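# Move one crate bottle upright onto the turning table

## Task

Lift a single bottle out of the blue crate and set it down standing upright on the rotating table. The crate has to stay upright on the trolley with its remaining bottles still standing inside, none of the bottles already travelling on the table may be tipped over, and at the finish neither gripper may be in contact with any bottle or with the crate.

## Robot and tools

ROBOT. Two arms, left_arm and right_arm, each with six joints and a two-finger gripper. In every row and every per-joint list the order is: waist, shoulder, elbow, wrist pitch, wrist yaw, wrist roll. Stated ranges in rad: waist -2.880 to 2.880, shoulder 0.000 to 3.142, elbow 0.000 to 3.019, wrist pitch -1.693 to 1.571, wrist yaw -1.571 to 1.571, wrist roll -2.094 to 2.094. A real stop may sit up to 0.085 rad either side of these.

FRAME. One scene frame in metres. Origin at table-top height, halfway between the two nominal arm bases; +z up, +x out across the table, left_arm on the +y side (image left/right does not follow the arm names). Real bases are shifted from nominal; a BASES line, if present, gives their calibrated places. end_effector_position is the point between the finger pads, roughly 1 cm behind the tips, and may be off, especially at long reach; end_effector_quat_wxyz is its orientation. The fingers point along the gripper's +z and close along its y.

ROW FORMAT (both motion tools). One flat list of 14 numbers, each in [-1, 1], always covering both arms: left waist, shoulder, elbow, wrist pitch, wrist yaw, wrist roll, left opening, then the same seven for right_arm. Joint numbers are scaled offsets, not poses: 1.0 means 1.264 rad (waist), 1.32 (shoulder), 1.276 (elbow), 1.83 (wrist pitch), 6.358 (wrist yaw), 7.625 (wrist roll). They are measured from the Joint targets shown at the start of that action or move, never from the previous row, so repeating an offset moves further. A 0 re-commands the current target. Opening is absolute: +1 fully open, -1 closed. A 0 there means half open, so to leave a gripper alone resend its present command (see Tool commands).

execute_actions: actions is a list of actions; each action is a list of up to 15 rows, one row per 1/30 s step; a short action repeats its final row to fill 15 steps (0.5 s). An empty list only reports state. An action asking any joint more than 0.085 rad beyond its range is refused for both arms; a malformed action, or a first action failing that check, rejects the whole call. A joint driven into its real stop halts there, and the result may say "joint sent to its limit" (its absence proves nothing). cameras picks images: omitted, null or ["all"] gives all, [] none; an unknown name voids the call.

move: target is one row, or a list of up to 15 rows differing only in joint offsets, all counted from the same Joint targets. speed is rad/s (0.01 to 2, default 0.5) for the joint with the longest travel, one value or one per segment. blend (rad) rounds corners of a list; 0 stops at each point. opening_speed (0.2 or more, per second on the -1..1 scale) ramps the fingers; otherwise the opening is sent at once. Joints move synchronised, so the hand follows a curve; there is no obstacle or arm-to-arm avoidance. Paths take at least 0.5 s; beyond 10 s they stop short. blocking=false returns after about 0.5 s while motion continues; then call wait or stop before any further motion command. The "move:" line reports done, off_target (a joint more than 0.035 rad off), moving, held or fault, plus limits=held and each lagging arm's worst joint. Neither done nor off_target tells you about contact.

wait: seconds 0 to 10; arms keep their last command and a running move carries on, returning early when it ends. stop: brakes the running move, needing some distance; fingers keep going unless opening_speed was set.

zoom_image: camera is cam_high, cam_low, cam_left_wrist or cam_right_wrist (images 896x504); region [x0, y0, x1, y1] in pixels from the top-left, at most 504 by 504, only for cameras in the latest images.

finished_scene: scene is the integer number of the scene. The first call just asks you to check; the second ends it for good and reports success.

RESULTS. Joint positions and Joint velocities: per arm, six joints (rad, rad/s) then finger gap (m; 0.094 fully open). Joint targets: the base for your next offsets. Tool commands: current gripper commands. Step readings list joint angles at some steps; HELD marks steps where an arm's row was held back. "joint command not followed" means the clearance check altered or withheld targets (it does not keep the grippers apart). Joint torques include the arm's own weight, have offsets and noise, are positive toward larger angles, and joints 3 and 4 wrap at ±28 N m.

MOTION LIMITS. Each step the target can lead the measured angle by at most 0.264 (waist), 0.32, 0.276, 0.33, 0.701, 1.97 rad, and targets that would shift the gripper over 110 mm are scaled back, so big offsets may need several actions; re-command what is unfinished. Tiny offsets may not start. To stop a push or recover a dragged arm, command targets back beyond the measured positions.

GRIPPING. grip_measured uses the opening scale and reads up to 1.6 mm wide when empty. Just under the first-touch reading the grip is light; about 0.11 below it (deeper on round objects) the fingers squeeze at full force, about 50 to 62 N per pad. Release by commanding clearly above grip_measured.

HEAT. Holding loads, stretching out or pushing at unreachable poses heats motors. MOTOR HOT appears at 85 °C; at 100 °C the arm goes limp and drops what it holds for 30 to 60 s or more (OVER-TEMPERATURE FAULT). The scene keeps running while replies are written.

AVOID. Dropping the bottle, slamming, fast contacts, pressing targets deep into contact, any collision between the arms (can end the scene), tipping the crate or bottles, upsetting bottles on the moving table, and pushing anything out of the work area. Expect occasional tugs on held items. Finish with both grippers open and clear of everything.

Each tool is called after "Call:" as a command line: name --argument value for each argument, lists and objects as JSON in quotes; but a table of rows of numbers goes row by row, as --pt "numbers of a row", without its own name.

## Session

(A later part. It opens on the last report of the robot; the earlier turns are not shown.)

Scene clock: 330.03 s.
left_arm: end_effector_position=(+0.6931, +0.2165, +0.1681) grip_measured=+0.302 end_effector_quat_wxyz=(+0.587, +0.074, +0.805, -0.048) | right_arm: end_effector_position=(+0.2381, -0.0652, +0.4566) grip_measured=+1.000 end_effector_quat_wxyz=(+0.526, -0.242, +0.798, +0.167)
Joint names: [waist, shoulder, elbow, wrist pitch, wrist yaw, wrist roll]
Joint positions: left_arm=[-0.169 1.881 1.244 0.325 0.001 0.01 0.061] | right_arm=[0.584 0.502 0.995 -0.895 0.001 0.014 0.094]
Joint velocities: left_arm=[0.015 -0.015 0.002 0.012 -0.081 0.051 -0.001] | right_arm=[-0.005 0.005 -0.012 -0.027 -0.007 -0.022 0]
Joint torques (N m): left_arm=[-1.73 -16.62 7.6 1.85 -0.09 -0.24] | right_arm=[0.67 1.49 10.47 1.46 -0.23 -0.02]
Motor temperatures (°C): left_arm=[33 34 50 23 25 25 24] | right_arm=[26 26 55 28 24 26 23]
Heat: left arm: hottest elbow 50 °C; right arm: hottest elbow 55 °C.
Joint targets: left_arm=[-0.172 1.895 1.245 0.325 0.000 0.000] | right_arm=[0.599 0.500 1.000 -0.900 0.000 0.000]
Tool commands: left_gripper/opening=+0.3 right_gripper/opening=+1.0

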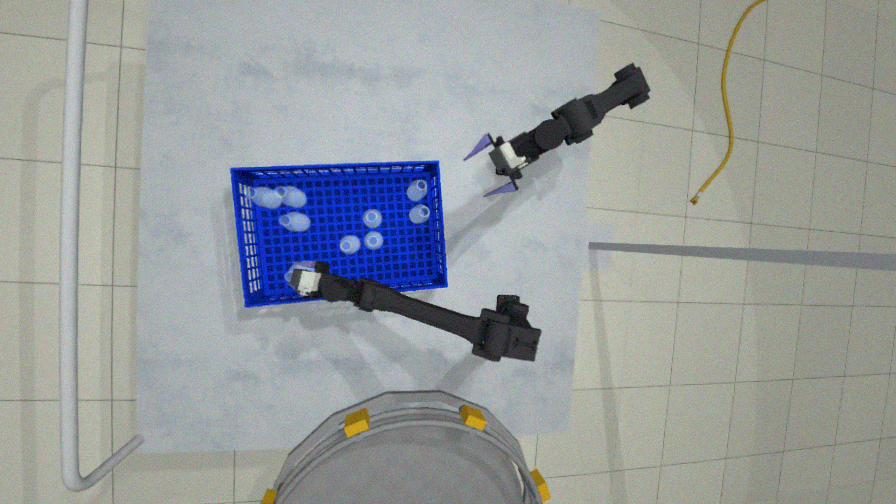

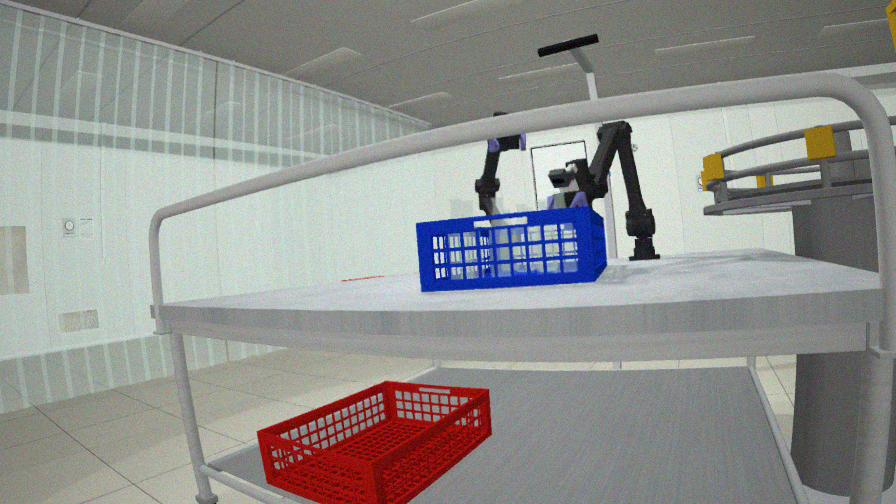

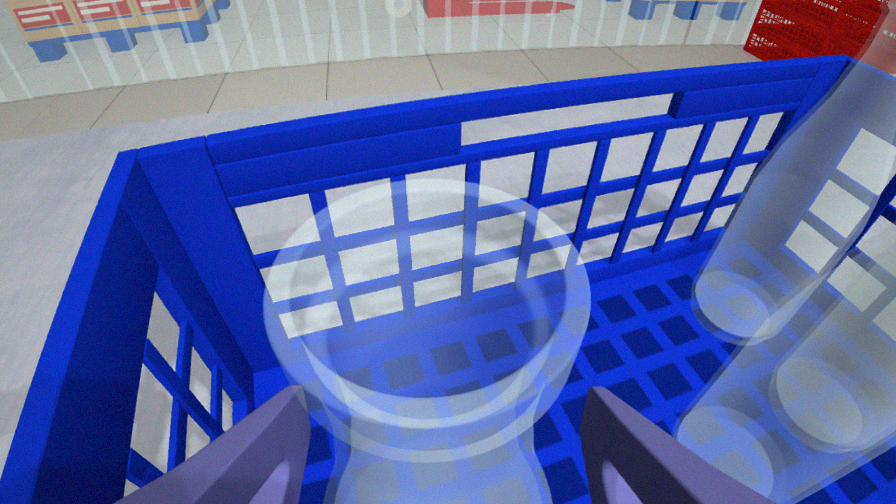

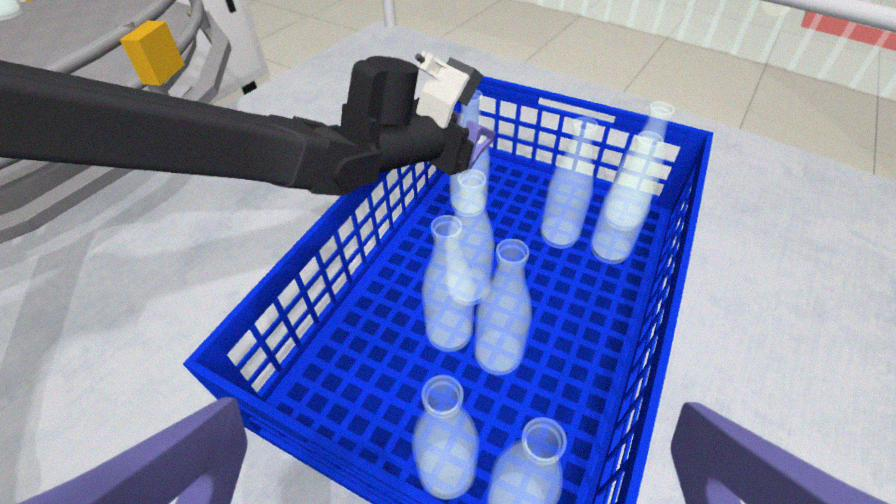

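Call:
move --target '[0.002, -0.0356, 0.0408, -0.0126, 0, 0, 0.3, 0, 0, 0, 0, 0, 0, 1.0]' --speed 0.15 --cameras '["cam_left_wrist"]'

Scene clock: 362.50 s.
left_arm: end_effector_position=(+0.6912, +0.2169, +0.1765) grip_measured=+0.302 end_effector_quat_wxyz=(+0.587, +0.073, +0.805, -0.048) | right_arm: end_effector_position=(+0.2381, -0.0652, +0.4566) grip_measured=+1.000 end_effector_quat_wxyz=(+0.526, -0.242, +0.798, +0.167)
Joint names: [waist, shoulder, elbow, wrist pitch, wrist yaw, wrist roll]
Joint positions: left_arm=[-0.169 1.864 1.244 0.308 0.001 0.01 0.061] | right_arm=[0.584 0.502 0.995 -0.895 0.001 0.014 0.094]
Joint velocities: left_arm=[0.015 -0.015 0.027 0.007 -0.022 0.022 0] | right_arm=[-0.015 -0.005 0.017 -0.002 0.022 0.022 0]
Joint torques (N m): left_arm=[-2.55 -18.61 11.54 1.72 -0.04 -0.22] | right_arm=[0.67 1.49 10.47 1.47 -0.23 -0.02]
Motor temperatures (°C): left_arm=[32 34 50 23 25 25 24] | right_arm=[26 26 55 28 24 26 23]
Heat: left arm: hottest elbow 50 °C; right arm: hottest elbow 55 °C.
Joint targets: left_arm=[-0.170 1.848 1.297 0.302 0.000 0.000] | right_arm=[0.599 0.500 1.000 -0.900 0.000 0.000]
move: off_target (left_arm); left_arm: the elbow is farthest, 0.053 rad from its target
Images, in order (width x height): cam_left_wrist 896x504.

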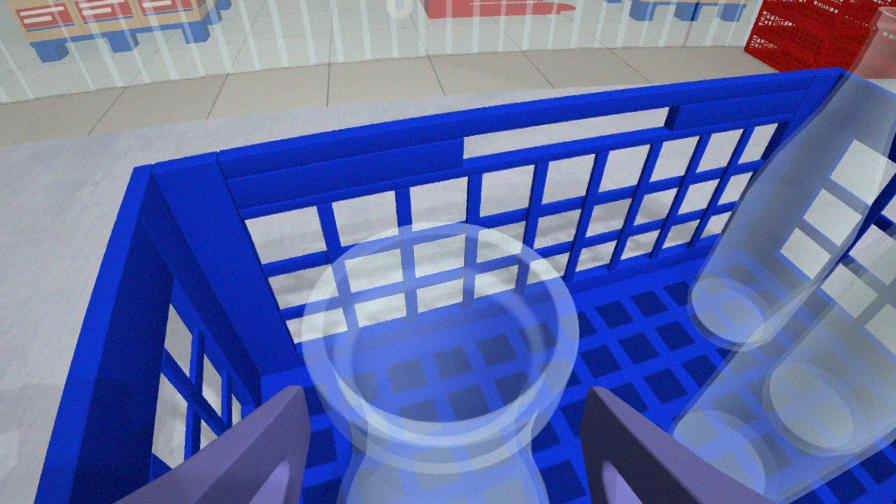

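Call:
move --target '[0, 0, 0, 0, 0, 0, -0.6, 0, 0, 0, 0, 0, 0, 1.0]' --opening_speed 2.0 --cameras '["cam_left_wrist", "cam_right_wrist"]'

Scene clock: 375.27 s.
left_arm: end_effector_position=(+0.6911, +0.2169, +0.1763) grip_measured=-0.211 end_effector_quat_wxyz=(+0.587, +0.073, +0.805, -0.048) | right_arm: end_effector_position=(+0.2381, -0.0652, +0.4566) grip_measured=+1.000 end_effector_quat_wxyz=(+0.526, -0.242, +0.798, +0.167)
Joint names: [waist, shoulder, elbow, wrist pitch, wrist yaw, wrist roll]
Joint positions: left_arm=[-0.169 1.864 1.244 0.307 0.001 0.009 0.037] | right_arm=[0.584 0.502 0.995 -0.895 0.001 0.014 0.094]
Joint velocities: left_arm=[-0.005 0.005 0.027 0.002 -0.007 -0.022 0.001] | right_arm=[-0.005 -0.015 -0.012 -0.007 0.037 -0.081 0]
Joint torques (N m): left_arm=[-1.26 -18.49 11.45 1.83 -0.05 -0.23] | right_arm=[0.67 1.49 10.48 1.46 -0.23 -0.02]
Motor temperatures (°C): left_arm=[32 35 52 23 25 25 24] | right_arm=[26 26 55 28 24 26 23]
Heat: left arm: hottest elbow 52 °C; right arm: hottest elbow 55 °C.
Joint targets: left_arm=[-0.170 1.848 1.297 0.302 -0.001 0.000] | right_arm=[0.599 0.500 1.000 -0.900 0.000 0.000]
move: off_target (left_arm); left_arm: the elbow is farthest, 0.053 rad from its target
Images, in order (width x height): cam_left_wrist 896x504, cam_right_wrist 896x504.

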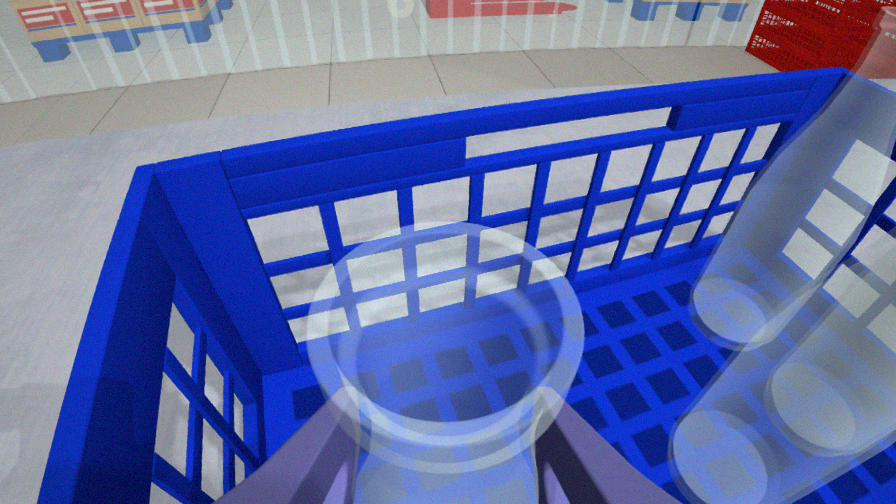

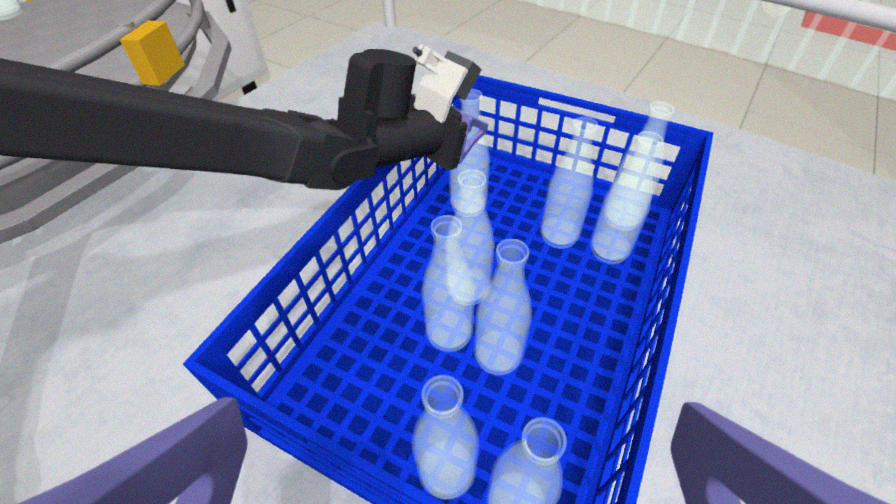

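Call:
move --pt "0 -0.1159 0.1277 -0.1508 0 0 -0.6 0 0 0 0 0 0 1.0" --pt "0 -0.1955 0.3339 -0.3530 0 0 -0.6 0 0 0 0 0 0 1.0" --speed '[0.35, 0.5]' --blend '[0.05, 0]' --cameras '["cam_high", "cam_left_wrist", "cam_right_wrist"]'

Scene clock: 432.63 s.
left_arm: end_effector_position=(+0.6716, +0.2203, +0.4450) grip_measured=-0.211 end_effector_quat_wxyz=(+0.587, +0.073, +0.805, -0.048) | right_arm: end_effector_position=(+0.2381, -0.0652, +0.4566) grip_measured=+1.000 end_effector_quat_wxyz=(+0.526, -0.242, +0.798, +0.167)
Joint names: [waist, shoulder, elbow, wrist pitch, wrist yaw, wrist roll]
Joint positions: left_arm=[-0.169 1.613 1.651 -0.35 0.001 0.009 0.037] | right_arm=[0.584 0.502 0.995 -0.895 0.001 0.014 0.094]
Joint velocities: left_arm=[-0.015 0.005 -0.002 -0.007 0.022 0.007 0.001] | right_arm=[-0.005 -0.005 0.002 0.002 -0.066 0.037 0]
Joint torques (N m): left_arm=[-2.14 -18.14 14.15 2.22 -0.05 -0.19] | right_arm=[0.67 1.49 10.45 1.47 -0.24 -0.02]
Motor temperatures (°C): left_arm=[32 37 59 23 25 25 27] | right_arm=[26 26 55 28 24 26 23]
Heat: left arm: hottest elbow 59 °C; right arm: hottest elbow 55 °C.
Joint targets: left_arm=[-0.170 1.590 1.724 -0.344 -0.001 0.000] | right_arm=[0.599 0.500 1.000 -0.900 0.000 0.000]
move: off_target (left_arm); left_arm: the elbow is farthest, 0.072 rad from its target
Images, in order (width x height): cam_high 896x504, cam_left_wrist 896x504, cam_right_wrist 896x504.

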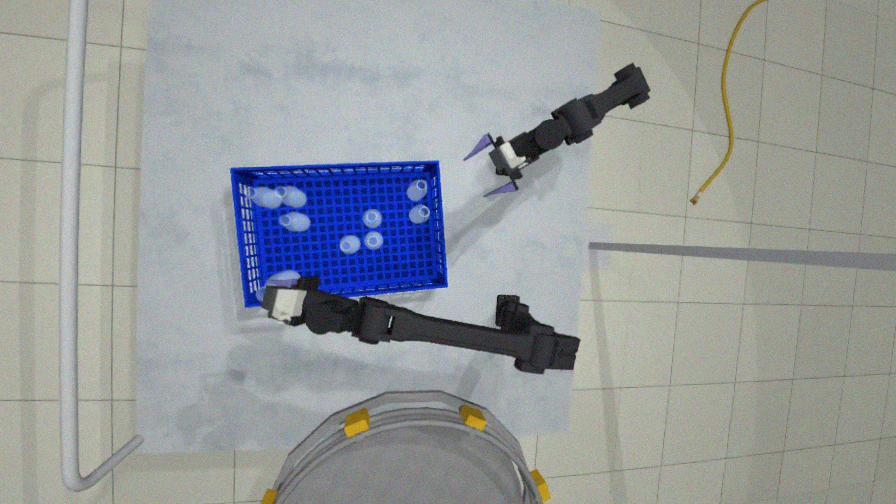

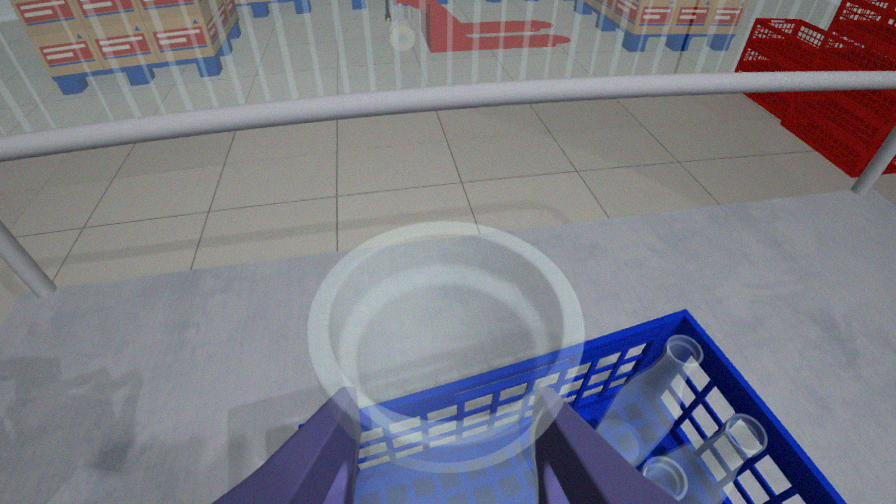

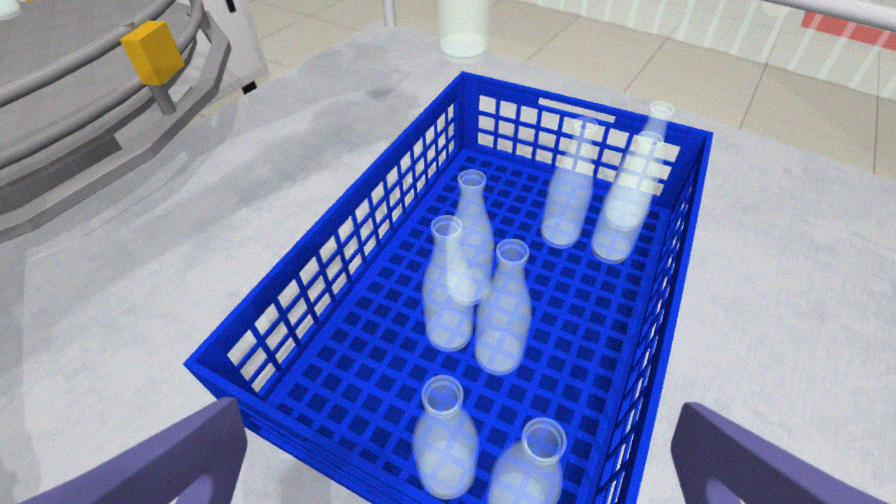

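Call:
move --pt "0.3718 -0.0705 0.2406 -0.2186 0 0 -0.6 0 0 0 0 0 0 1.0" --pt "0.7555 -0.0705 0.2406 -0.2186 0 0 -0.6 0 0 0 0 0 0 1.0" --speed '[0.5, 0.6]' --blend '[0.08, 0]' --cameras '["cam_high", "cam_left_wrist", "cam_low"]'

Scene clock: 482.40 s.
left_arm: end_effector_position=(+0.4186, +0.8033, +0.6032) grip_measured=-0.211 end_effector_quat_wxyz=(+0.545, -0.306, +0.746, +0.229) | right_arm: end_effector_position=(+0.2381, -0.0652, +0.4566) grip_measured=+1.000 end_effector_quat_wxyz=(+0.526, -0.242, +0.798, +0.167)
Joint names: [waist, shoulder, elbow, wrist pitch, wrist yaw, wrist roll]
Joint positions: left_arm=[0.79 1.517 1.963 -0.752 -0.001 0.008 0.037] | right_arm=[0.584 0.502 0.995 -0.895 0.001 0.014 0.094]
Joint velocities: left_arm=[0.015 0.005 0.007 0.007 0.007 0.007 0.001] | right_arm=[-0.005 -0.005 -0.017 -0.002 0.007 0.037 0]
Joint torques (N m): left_arm=[-2.55 -14.92 13.22 2.29 0.01 -0.22] | right_arm=[0.67 1.49 10.48 1.47 -0.24 -0.02]
Motor temperatures (°C): left_arm=[32 38 62 23 25 25 27] | right_arm=[26 26 56 28 24 26 23]
Heat: left arm: hottest elbow 62 °C; right arm: hottest elbow 56 °C.
Joint targets: left_arm=[0.785 1.497 2.031 -0.744 -0.001 0.000] | right_arm=[0.599 0.500 1.000 -0.900 0.000 0.000]
move: off_target (left_arm); left_arm: the elbow is farthest, 0.068 rad from its target
Images, in order (width x height): cam_high 896x504, cam_low 896x504, cam_left_wrist 896x504.

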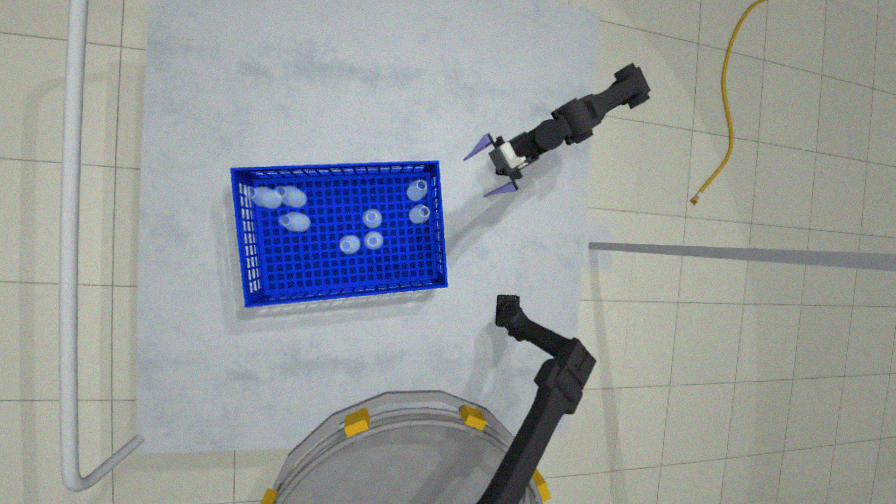

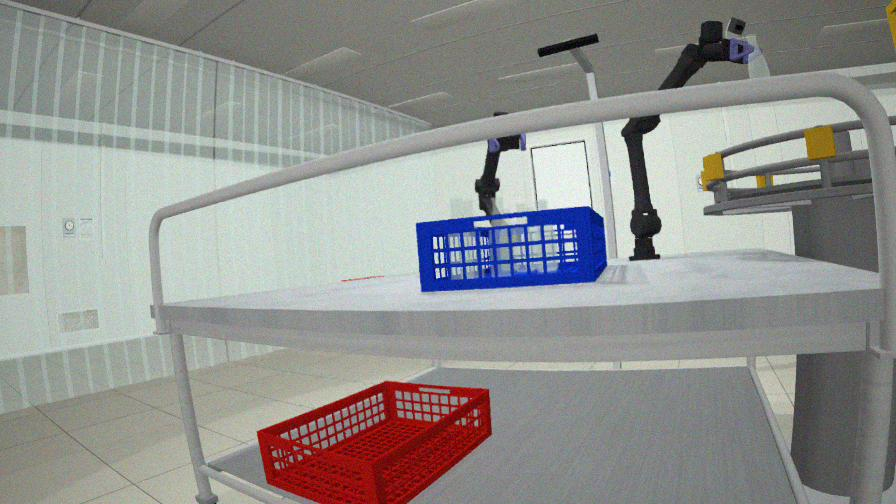

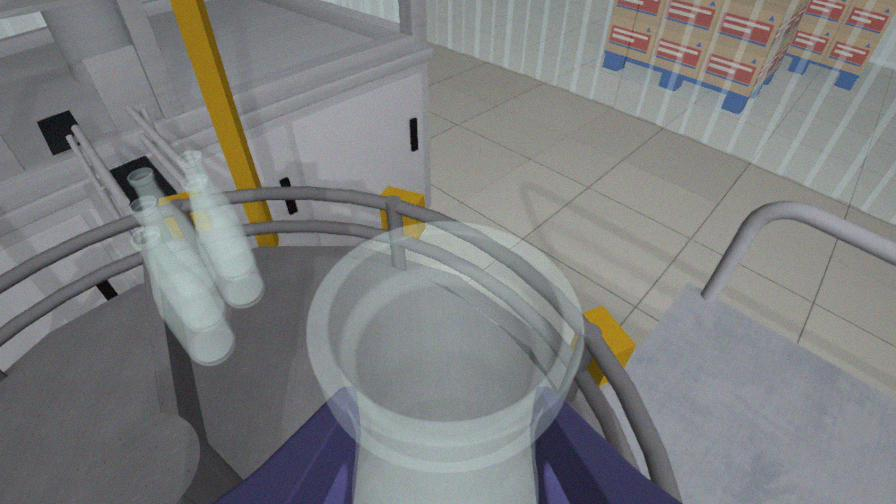

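Call:
move --target '[0, 0.0826, -0.2908, 0.2497, 0, 0, -0.6, 0, 0, 0, 0, 0, 0, 1.0]' --speed 0.4 --cameras '["cam_left_wrist"]'

Scene clock: 496.50 s.
left_arm: end_effector_position=(+0.4733, +0.8581, +0.4407) grip_measured=-0.211 end_effector_quat_wxyz=(+0.548, -0.305, +0.744, +0.231) | right_arm: end_effector_position=(+0.2381, -0.0652, +0.4566) grip_measured=+1.000 end_effector_quat_wxyz=(+0.526, -0.242, +0.798, +0.167)
Joint names: [waist, shoulder, elbow, wrist pitch, wrist yaw, wrist roll]
Joint positions: left_arm=[0.79 1.621 1.64 -0.317 -0.001 0.008 0.037] | right_arm=[0.584 0.502 0.995 -0.895 0.001 0.014 0.094]
Joint velocities: left_arm=[0.015 -0.015 -0.007 0.017 0.007 -0.037 0.001] | right_arm=[-0.005 0.005 -0.002 -0.017 0.037 -0.007 0]
Joint torques (N m): left_arm=[-2.43 -17.2 10.52 3.29 0 -0.19] | right_arm=[0.67 1.49 10.48 1.46 -0.23 -0.02]
Motor temperatures (°C): left_arm=[32 37 66 23 25 25 27] | right_arm=[26 26 56 27 24 26 23]
Heat: left arm: hottest elbow 66 °C; right arm: hottest elbow 56 °C.
Joint targets: left_arm=[0.785 1.606 1.660 -0.287 -0.001 0.000] | right_arm=[0.599 0.500 1.000 -0.900 0.000 0.000]
move: done
Images, in order (width x height): cam_left_wrist 896x504.

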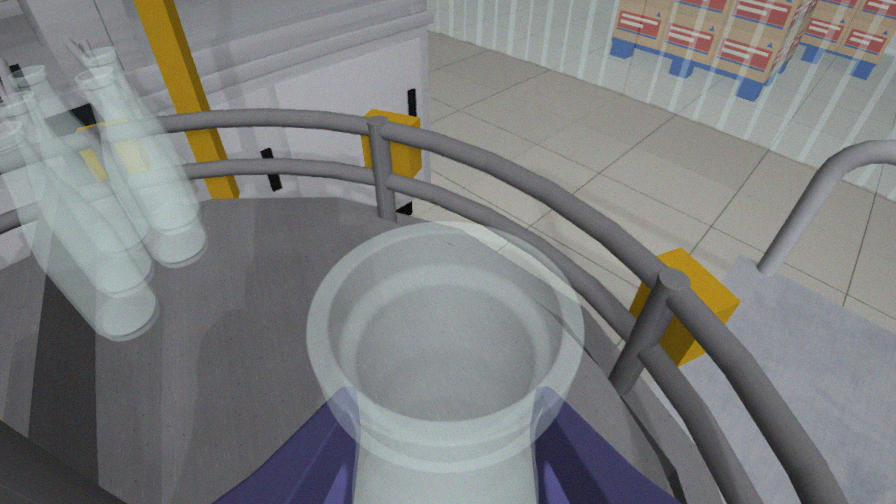

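Call:
move --target '[0, 0, -0.0569, 0.0350, 0, 0, -0.6, 0, 0, 0, 0, 0, 0, 1.0]' --speed 0.12 --cameras '["cam_left_wrist"]'

Scene clock: 506.93 s.
left_arm: end_effector_position=(+0.4727, +0.8575, +0.4128) grip_measured=-0.211 end_effector_quat_wxyz=(+0.546, -0.306, +0.745, +0.230) | right_arm: end_effector_position=(+0.2381, -0.0652, +0.4566) grip_measured=+1.000 end_effector_quat_wxyz=(+0.526, -0.242, +0.798, +0.167)
Joint names: [waist, shoulder, elbow, wrist pitch, wrist yaw, wrist roll]
Joint positions: left_arm=[0.79 1.621 1.571 -0.253 -0.001 0.008 0.037] | right_arm=[0.584 0.502 0.995 -0.895 0.001 0.014 0.094]
Joint velocities: left_arm=[-0.005 -0.015 0.002 -0.002 -0.037 -0.022 0] | right_arm=[0.005 0.015 -0.027 -0.002 0.022 0.081 0]
Joint torques (N m): left_arm=[-1.96 -16.97 10.32 3.26 -0.03 -0.2] | right_arm=[0.73 1.55 10.47 1.47 -0.23 -0.02]
Motor temperatures (°C): left_arm=[32 38 64 24 25 25 28] | right_arm=[26 26 56 27 24 26 23]
Heat: left arm: hottest elbow 64 °C; right arm: hottest elbow 56 °C.
Joint targets: left_arm=[0.785 1.606 1.587 -0.223 -0.001 0.000] | right_arm=[0.599 0.500 1.000 -0.900 0.000 0.000]
move: done
Images, in order (width x height): cam_left_wrist 896x504.

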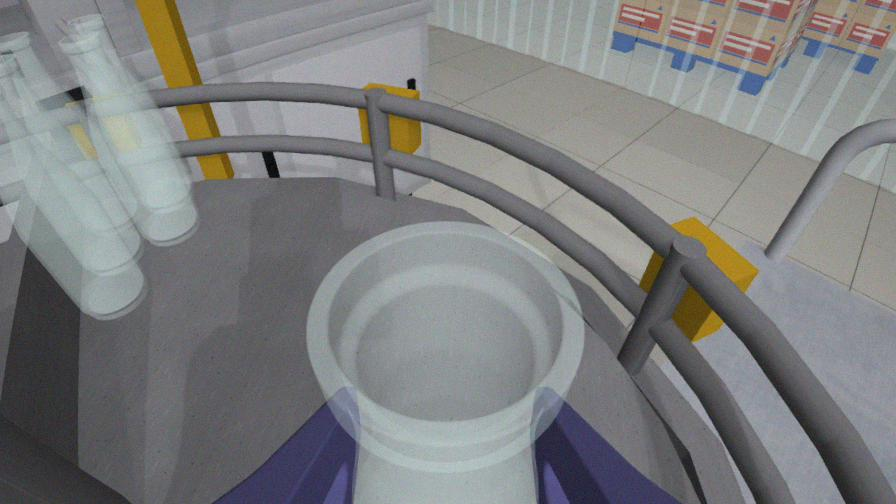

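Call:
move --target '[0, 0, -0.0133, 0.0042, 0, 0, -0.6, 0, 0, 0, 0, 0, 0, 1.0]' --speed 0.05 --cameras '[]'

Scene clock: 512.50 s.
left_arm: end_effector_position=(+0.4720, +0.8568, +0.4045) grip_measured=-0.211 end_effector_quat_wxyz=(+0.543, -0.307, +0.748, +0.228) | right_arm: end_effector_position=(+0.2381, -0.0652, +0.4566) grip_measured=+1.000 end_effector_quat_wxyz=(+0.526, -0.242, +0.798, +0.167)
Joint names: [waist, shoulder, elbow, wrist pitch, wrist yaw, wrist roll]
Joint positions: left_arm=[0.79 1.621 1.555 -0.245 -0.001 0.008 0.037] | right_arm=[0.584 0.502 0.995 -0.895 0.001 0.014 0.094]
Joint velocities: left_arm=[-0.024 -0.005 0.002 0.002 0.037 0.022 0] | right_arm=[0.005 -0.005 -0.017 0.002 -0.037 0.022 0]
Joint torques (N m): left_arm=[-2.14 -17.26 10.17 3.21 -0.03 -0.23] | right_arm=[0.73 1.49 10.48 1.46 -0.23 -0.02]
Motor temperatures (°C): left_arm=[32 38 64 24 25 25 28] | right_arm=[26 26 56 27 24 26 23]
Heat: left arm: hottest elbow 64 °C; right arm: hottest elbow 56 °C.
Joint targets: left_arm=[0.785 1.606 1.570 -0.215 -0.001 0.000] | right_arm=[0.599 0.500 1.000 -0.900 0.000 0.000]
move: done
No camera images: "cameras" was empty.

Call:
move --target '[0, 0, -0.0090, 0.0060, 0, 0, -0.6, 0, 0, 0, 0, 0, 0, 1.0]' --speed 0.05 --cameras '[]'

Scene clock: 516.43 s.
left_arm: end_effector_position=(+0.4717, +0.8566, +0.4000) grip_measured=-0.211 end_effector_quat_wxyz=(+0.542, -0.307, +0.748, +0.228) | right_arm: end_effector_position=(+0.2381, -0.0652, +0.4566) grip_measured=+1.000 end_effector_quat_wxyz=(+0.526, -0.242, +0.798, +0.167)
Joint names: [waist, shoulder, elbow, wrist pitch, wrist yaw, wrist roll]
Joint positions: left_arm=[0.79 1.621 1.543 -0.235 -0.001 0.008 0.037] | right_arm=[0.584 0.502 0.995 -0.895 0.001 0.014 0.094]
Joint velocities: left_arm=[0.005 -0.005 -0.022 0.017 0.007 0.051 0] | right_arm=[-0.015 -0.005 0.002 -0.007 -0.037 0.007 0]
Joint torques (N m): left_arm=[-1.73 -17.49 10.13 3.18 0.03 -0.2] | right_arm=[0.67 1.55 10.47 1.47 -0.23 -0.03]
Motor temperatures (°C): left_arm=[32 38 64 24 25 25 28] | right_arm=[26 26 56 27 24 26 23]
Heat: left arm: hottest elbow 64 °C; right arm: hottest elbow 56 °C.
Joint targets: left_arm=[0.785 1.606 1.558 -0.204 -0.001 0.000] | right_arm=[0.599 0.500 1.000 -0.900 0.000 0.000]
move: done
No camera images: "cameras" was empty.

Call:
move --target '[0, 0, -0.0090, 0.0063, 0, 0, -0.6, 0, 0, 0, 0, 0, 0, 1.0]' --speed 0.05 --cameras '["cam_left_wrist"]'

Scene clock: 519.50 s.
left_arm: end_effector_position=(+0.4715, +0.8563, +0.3957) grip_measured=-0.211 end_effector_quat_wxyz=(+0.543, -0.307, +0.748, +0.228) | right_arm: end_effector_position=(+0.2381, -0.0652, +0.4566) grip_measured=+1.000 end_effector_quat_wxyz=(+0.526, -0.242, +0.798, +0.167)
Joint names: [waist, shoulder, elbow, wrist pitch, wrist yaw, wrist roll]
Joint positions: left_arm=[0.79 1.621 1.532 -0.223 -0.001 0.008 0.037] | right_arm=[0.584 0.502 0.995 -0.895 0.001 0.014 0.094]
Joint velocities: left_arm=[0.005 -0.005 0.012 0.002 -0.081 0.066 0] | right_arm=[0.005 -0.015 0.002 0.002 0.007 -0.022 0]
Joint torques (N m): left_arm=[-2.37 -17.44 10.04 3.18 -0.03 -0.21] | right_arm=[0.73 1.49 10.47 1.46 -0.24 -0.02]
Motor temperatures (°C): left_arm=[32 38 64 24 25 25 28] | right_arm=[26 26 56 27 24 26 23]
Heat: left arm: hottest elbow 64 °C; right arm: hottest elbow 56 °C.
Joint targets: left_arm=[0.785 1.606 1.547 -0.193 -0.001 0.000] | right_arm=[0.599 0.500 1.000 -0.900 0.000 0.000]
move: done
Images, in order (width x height): cam_left_wrist 896x504.

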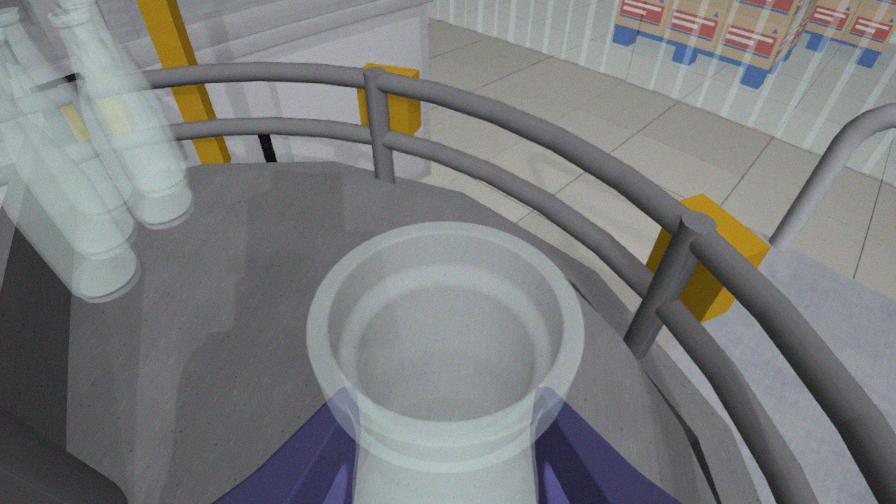

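Call:
move --target '[0, 0, -0.0070, 0.0049, 0, 0, -0.6, 0, 0, 0, 0, 0, 0, 1.0]' --speed 0.05 --cameras '[]'

Call:
move --target '[0, 0, -0.0070, 0.0049, 0, 0, -0.6, 0, 0, 0, 0, 0, 0, 1.0]' --speed 0.05 --cameras '["cam_left_wrist"]'

Scene clock: 525.47 s.
left_arm: end_effector_position=(+0.4712, +0.8561, +0.3923) grip_measured=-0.211 end_effector_quat_wxyz=(+0.543, -0.307, +0.748, +0.228) | right_arm: end_effector_position=(+0.2381, -0.0652, +0.4566) grip_measured=+1.000 end_effector_quat_wxyz=(+0.526, -0.242, +0.798, +0.167)
Joint names: [waist, shoulder, elbow, wrist pitch, wrist yaw, wrist roll]
Joint positions: left_arm=[0.79 1.621 1.523 -0.214 -0.001 0.008 0.037] | right_arm=[0.584 0.502 0.995 -0.895 0.001 0.014 0.094]
Joint velocities: left_arm=[-0.005 -0.005 0.002 0.002 -0.051 -0.037 0] | right_arm=[-0.005 0.005 0.012 0.002 -0.007 0.007 0]
Joint torques (N m): left_arm=[-2.49 -17.32 10.21 3.15 -0.02 -0.19] | right_arm=[0.73 1.49 10.48 1.47 -0.23 -0.02]
Motor temperatures (°C): left_arm=[32 38 64 24 25 25 28] | right_arm=[26 26 56 27 24 26 23]
Heat: left arm: hottest elbow 64 °C; right arm: hottest elbow 56 °C.
Joint targets: left_arm=[0.785 1.606 1.538 -0.184 -0.001 0.000] | right_arm=[0.599 0.500 1.000 -0.900 0.000 0.000]
move: done
No camera images: "cameras" was empty.

Scene clock: 526.23 s.
left_arm: end_effector_position=(+0.4710, +0.8558, +0.3889) grip_measured=-0.211 end_effector_quat_wxyz=(+0.543, -0.307, +0.748, +0.228) | right_arm: end_effector_position=(+0.2381, -0.0652, +0.4566) grip_measured=+1.000 end_effector_quat_wxyz=(+0.526, -0.242, +0.798, +0.167)
Joint names: [waist, shoulder, elbow, wrist pitch, wrist yaw, wrist roll]
Joint positions: left_arm=[0.79 1.621 1.514 -0.205 -0.001 0.008 0.037] | right_arm=[0.584 0.502 0.995 -0.895 0.001 0.014 0.094]
Joint velocities: left_arm=[-0.005 0.005 0.012 -0.002 -0.022 -0.037 -0.001] | right_arm=[-0.015 0.005 -0.002 -0.007 -0.007 -0.007 0]
Joint torques (N m): left_arm=[-2.02 -17.08 10.21 3.32 -0.01 -0.22] | right_arm=[0.67 1.49 10.47 1.47 -0.23 -0.02]
Motor temperatures (°C): left_arm=[32 38 64 24 25 25 28] | right_arm=[26 26 56 27 24 26 23]
Heat: left arm: hottest elbow 64 °C; right arm: hottest elbow 56 °C.
Joint targets: left_arm=[0.785 1.606 1.529 -0.175 -0.001 0.000] | right_arm=[0.599 0.500 1.000 -0.900 0.000 0.000]
move: done
Images, in order (width x height): cam_left_wrist 896x504.

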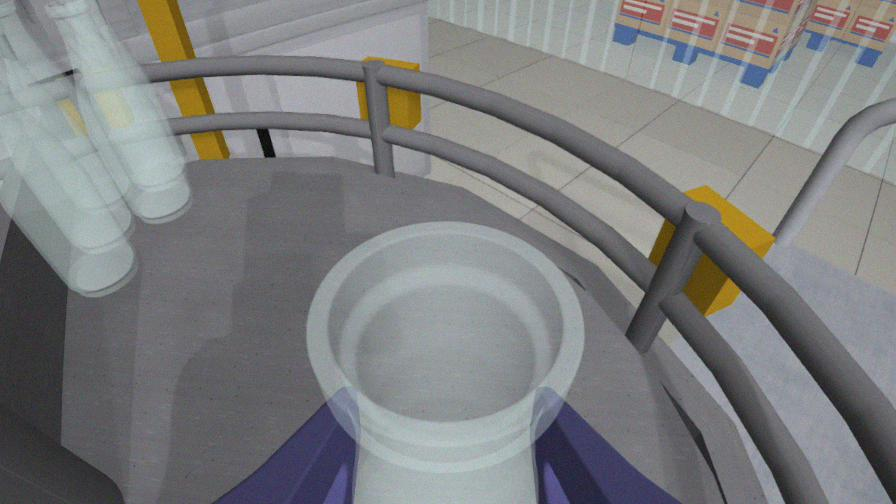

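Call:
move --target '[0, 0, -0.0070, 0.0049, 0, 0, -0.6, 0, 0, 0, 0, 0, 0, 1.0]' --speed 0.05 --cameras '["cam_high", "cam_low"]'

Scene clock: 534.37 s.
left_arm: end_effector_position=(+0.4707, +0.8556, +0.3855) grip_measured=-0.211 end_effector_quat_wxyz=(+0.543, -0.307, +0.748, +0.228) | right_arm: end_effector_position=(+0.2381, -0.0652, +0.4566) grip_measured=+1.000 end_effector_quat_wxyz=(+0.526, -0.242, +0.798, +0.167)
Joint names: [waist, shoulder, elbow, wrist pitch, wrist yaw, wrist roll]
Joint positions: left_arm=[0.79 1.621 1.505 -0.196 -0.001 0.008 0.037] | right_arm=[0.584 0.502 0.995 -0.895 0.001 0.014 0.094]
Joint velocities: left_arm=[0.005 -0.015 -0.012 0.022 0.022 0.066 -0.001] | right_arm=[0.005 -0.015 0.002 0.027 -0.095 -0.007 0]
Joint torques (N m): left_arm=[-1.9 -17.79 10.26 3.11 0 -0.17] | right_arm=[0.67 1.49 10.48 1.46 -0.23 -0.02]
Motor temperatures (°C): left_arm=[32 39 64 24 25 25 28] | right_arm=[26 26 56 27 24 26 23]
Heat: left arm: hottest elbow 64 °C; right arm: hottest elbow 56 °C.
Joint targets: left_arm=[0.785 1.606 1.520 -0.166 -0.001 0.000] | right_arm=[0.599 0.500 1.000 -0.900 0.000 0.000]
move: done
Images, in order (width x height): cam_high 896x504, cam_low 896x504.

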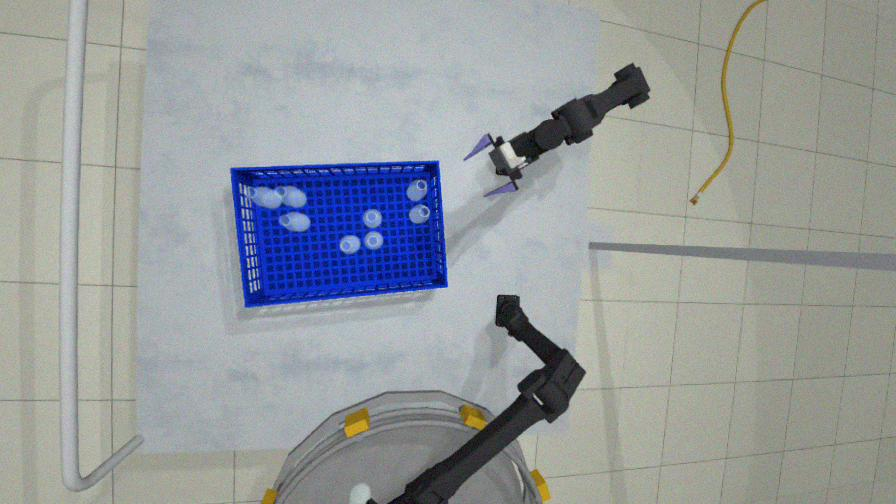

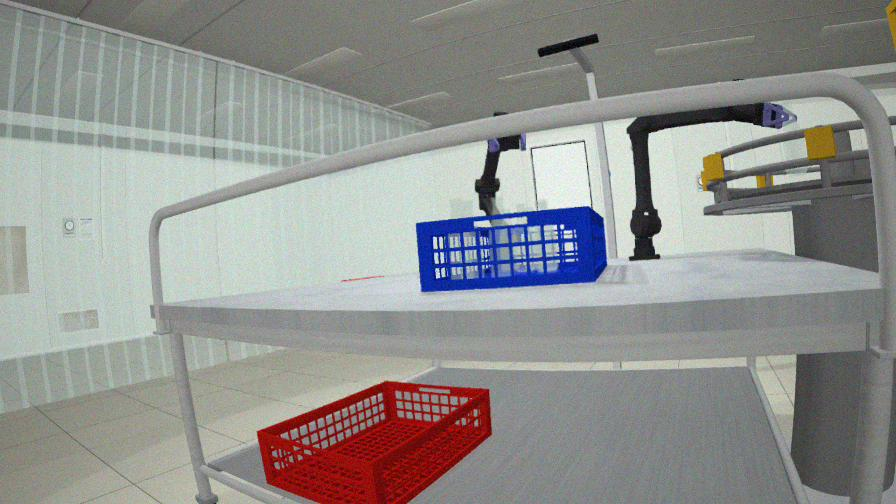

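Call:
zoom_image --camera "cam_low" --region '[680, 80, 896, 240]'

Call:
zoom_image --camera "cam_high" --region '[250, 380, 570, 504]'

Scaled by 2.333 from the camera's 896x504 image, which has a finer 1280x720 frame.

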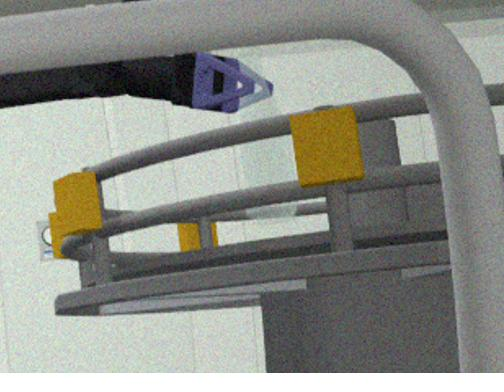

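Scaled by 1.575 from the camera's 896x504 image, which has a finer 1280x720 frame.

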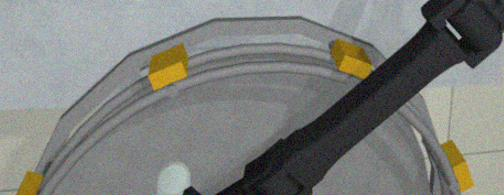

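Call:
execute_actions --actions '[]' --cameras '["cam_left_wrist", "cam_right_wrist"]'

Call:
zoom_image --camera "cam_left_wrist" --region '[0, 0, 300, 340]'

Scene clock: 551.00 s.
left_arm: end_effector_position=(+0.4708, +0.8556, +0.3857) grip_measured=-0.211 end_effector_quat_wxyz=(+0.543, -0.307, +0.748, +0.229) | right_arm: end_effector_position=(+0.2381, -0.0652, +0.4566) grip_measured=+1.000 end_effector_quat_wxyz=(+0.526, -0.242, +0.798, +0.167)
Joint names: [waist, shoulder, elbow, wrist pitch, wrist yaw, wrist roll]
Joint positions: left_arm=[0.79 1.621 1.505 -0.195 -0.001 0.008 0.037] | right_arm=[0.584 0.502 0.995 -0.895 0.001 0.014 0.094]
Joint velocities: left_arm=[-0.005 -0.005 0.012 0.002 -0.007 -0.051 0] | right_arm=[-0.005 0.005 0.012 -0.012 -0.037 -0.022 0]
Joint torques (N m): left_arm=[-2.26 -17.79 10.1 3.3 0 -0.2] | right_arm=[0.67 1.55 10.48 1.47 -0.24 -0.03]
Motor temperatures (°C): left_arm=[32 39 62 24 25 25 28] | right_arm=[26 26 56 27 24 26 23]
Heat: left arm: hottest elbow 62 °C; right arm: hottest elbow 56 °C.
Joint targets: left_arm=[0.785 1.606 1.520 -0.166 -0.001 0.000] | right_arm=[0.599 0.500 1.000 -0.900 0.000 0.000]
Tool commands: left_gripper/opening=-0.6 right_gripper/opening=+1.0
Images, in order (width x height): cam_left_wrist 896x504, cam_right_wrist 896x504.

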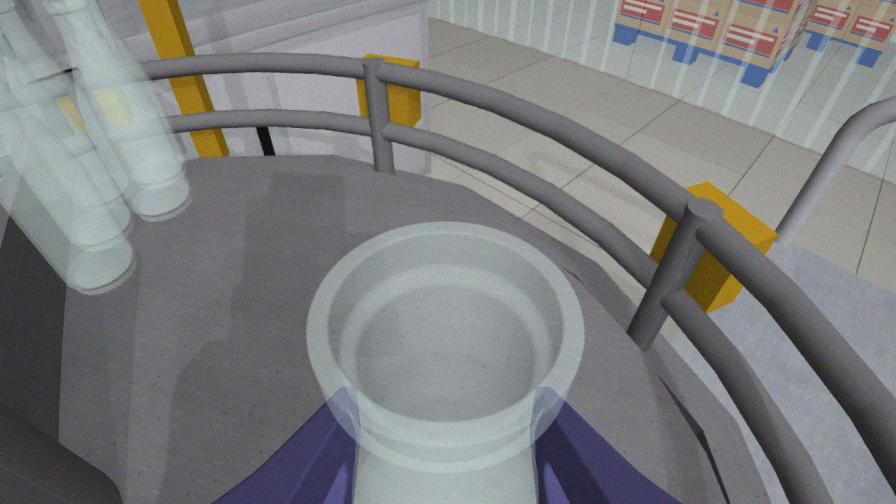

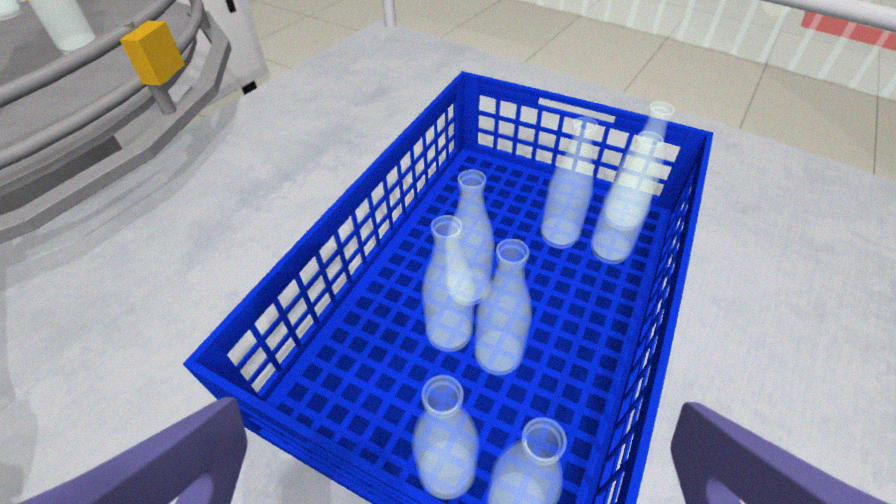

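Scaled by 1.482 from the camera's 896x504 image, which has a finer 1280x720 frame.

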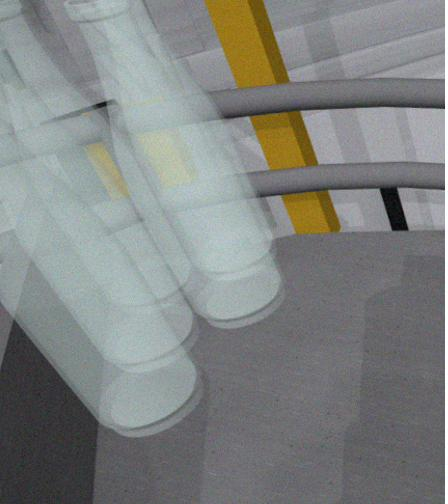

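Call:
zoom_image --camera "cam_right_wrist" --region '[0, 0, 200, 112]'

Call:
execute_actions --actions '[]' --cameras '["cam_low"]'

Call:
zoom_image --camera "cam_low" --region '[740, 90, 850, 210]'

Scaled by 2.520 from the camera's 896x504 image, which has a finer 1280x720 frame.

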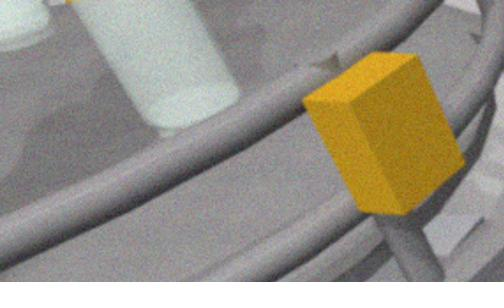

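Scene clock: 593.53 s.
left_arm: end_effector_position=(+0.4708, +0.8556, +0.3857) grip_measured=-0.211 end_effector_quat_wxyz=(+0.543, -0.307, +0.748, +0.229) | right_arm: end_effector_position=(+0.2381, -0.0652, +0.4566) grip_measured=+1.000 end_effector_quat_wxyz=(+0.526, -0.242, +0.798, +0.167)
Joint names: [waist, shoulder, elbow, wrist pitch, wrist yaw, wrist roll]
Joint positions: left_arm=[0.79 1.621 1.505 -0.195 -0.001 0.008 0.037] | right_arm=[0.584 0.502 0.995 -0.895 0.001 0.014 0.094]
Joint velocities: left_arm=[-0.005 -0.015 0.007 0.002 -0.007 -0.037 -0.001] | right_arm=[-0.005 -0.005 -0.007 -0.022 -0.081 0.007 0]
Joint torques (N m): left_arm=[-1.67 -17.26 10.14 3.21 -0.03 -0.21] | right_arm=[0.73 1.49 10.47 1.47 -0.23 -0.02]
Motor temperatures (°C): left_arm=[32 39 59 24 25 25 28] | right_arm=[26 25 56 27 23 26 23]
Heat: left arm: hottest elbow 59 °C; right arm: hottest elbow 56 °C.
Joint targets: left_arm=[0.785 1.606 1.520 -0.166 -0.001 0.000] | right_arm=[0.599 0.500 1.000 -0.900 0.000 0.000]
Tool commands: left_gripper/opening=-0.6 right_gripper/opening=+1.0
Images, in order (width x height): cam_low 896x504.

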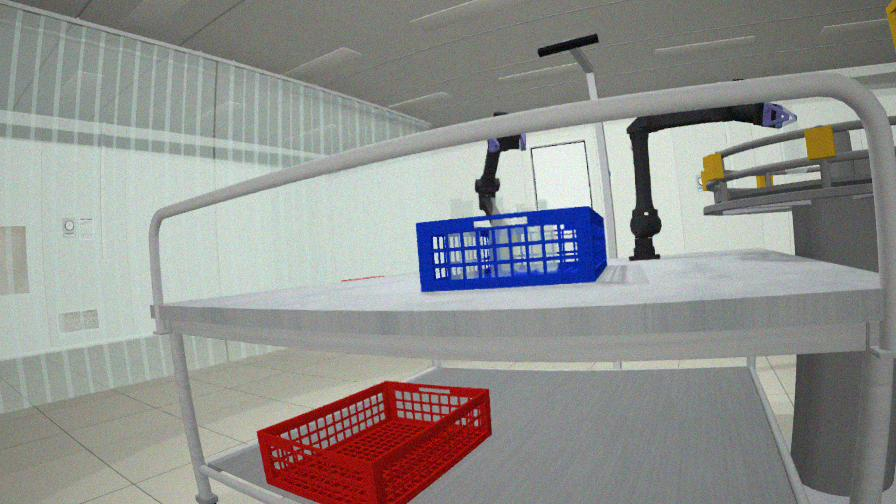

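Scaled by 4.200 from the camera's 896x504 image, which has a finer 1280x720 frame.

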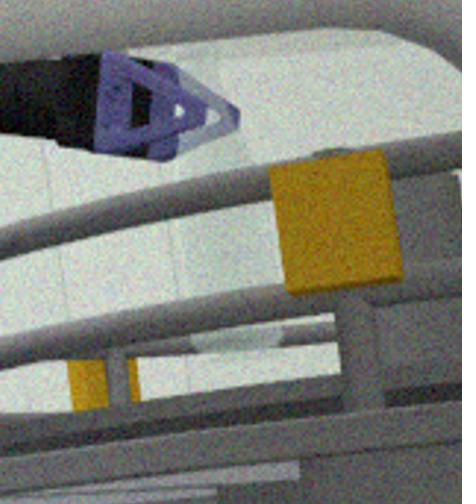

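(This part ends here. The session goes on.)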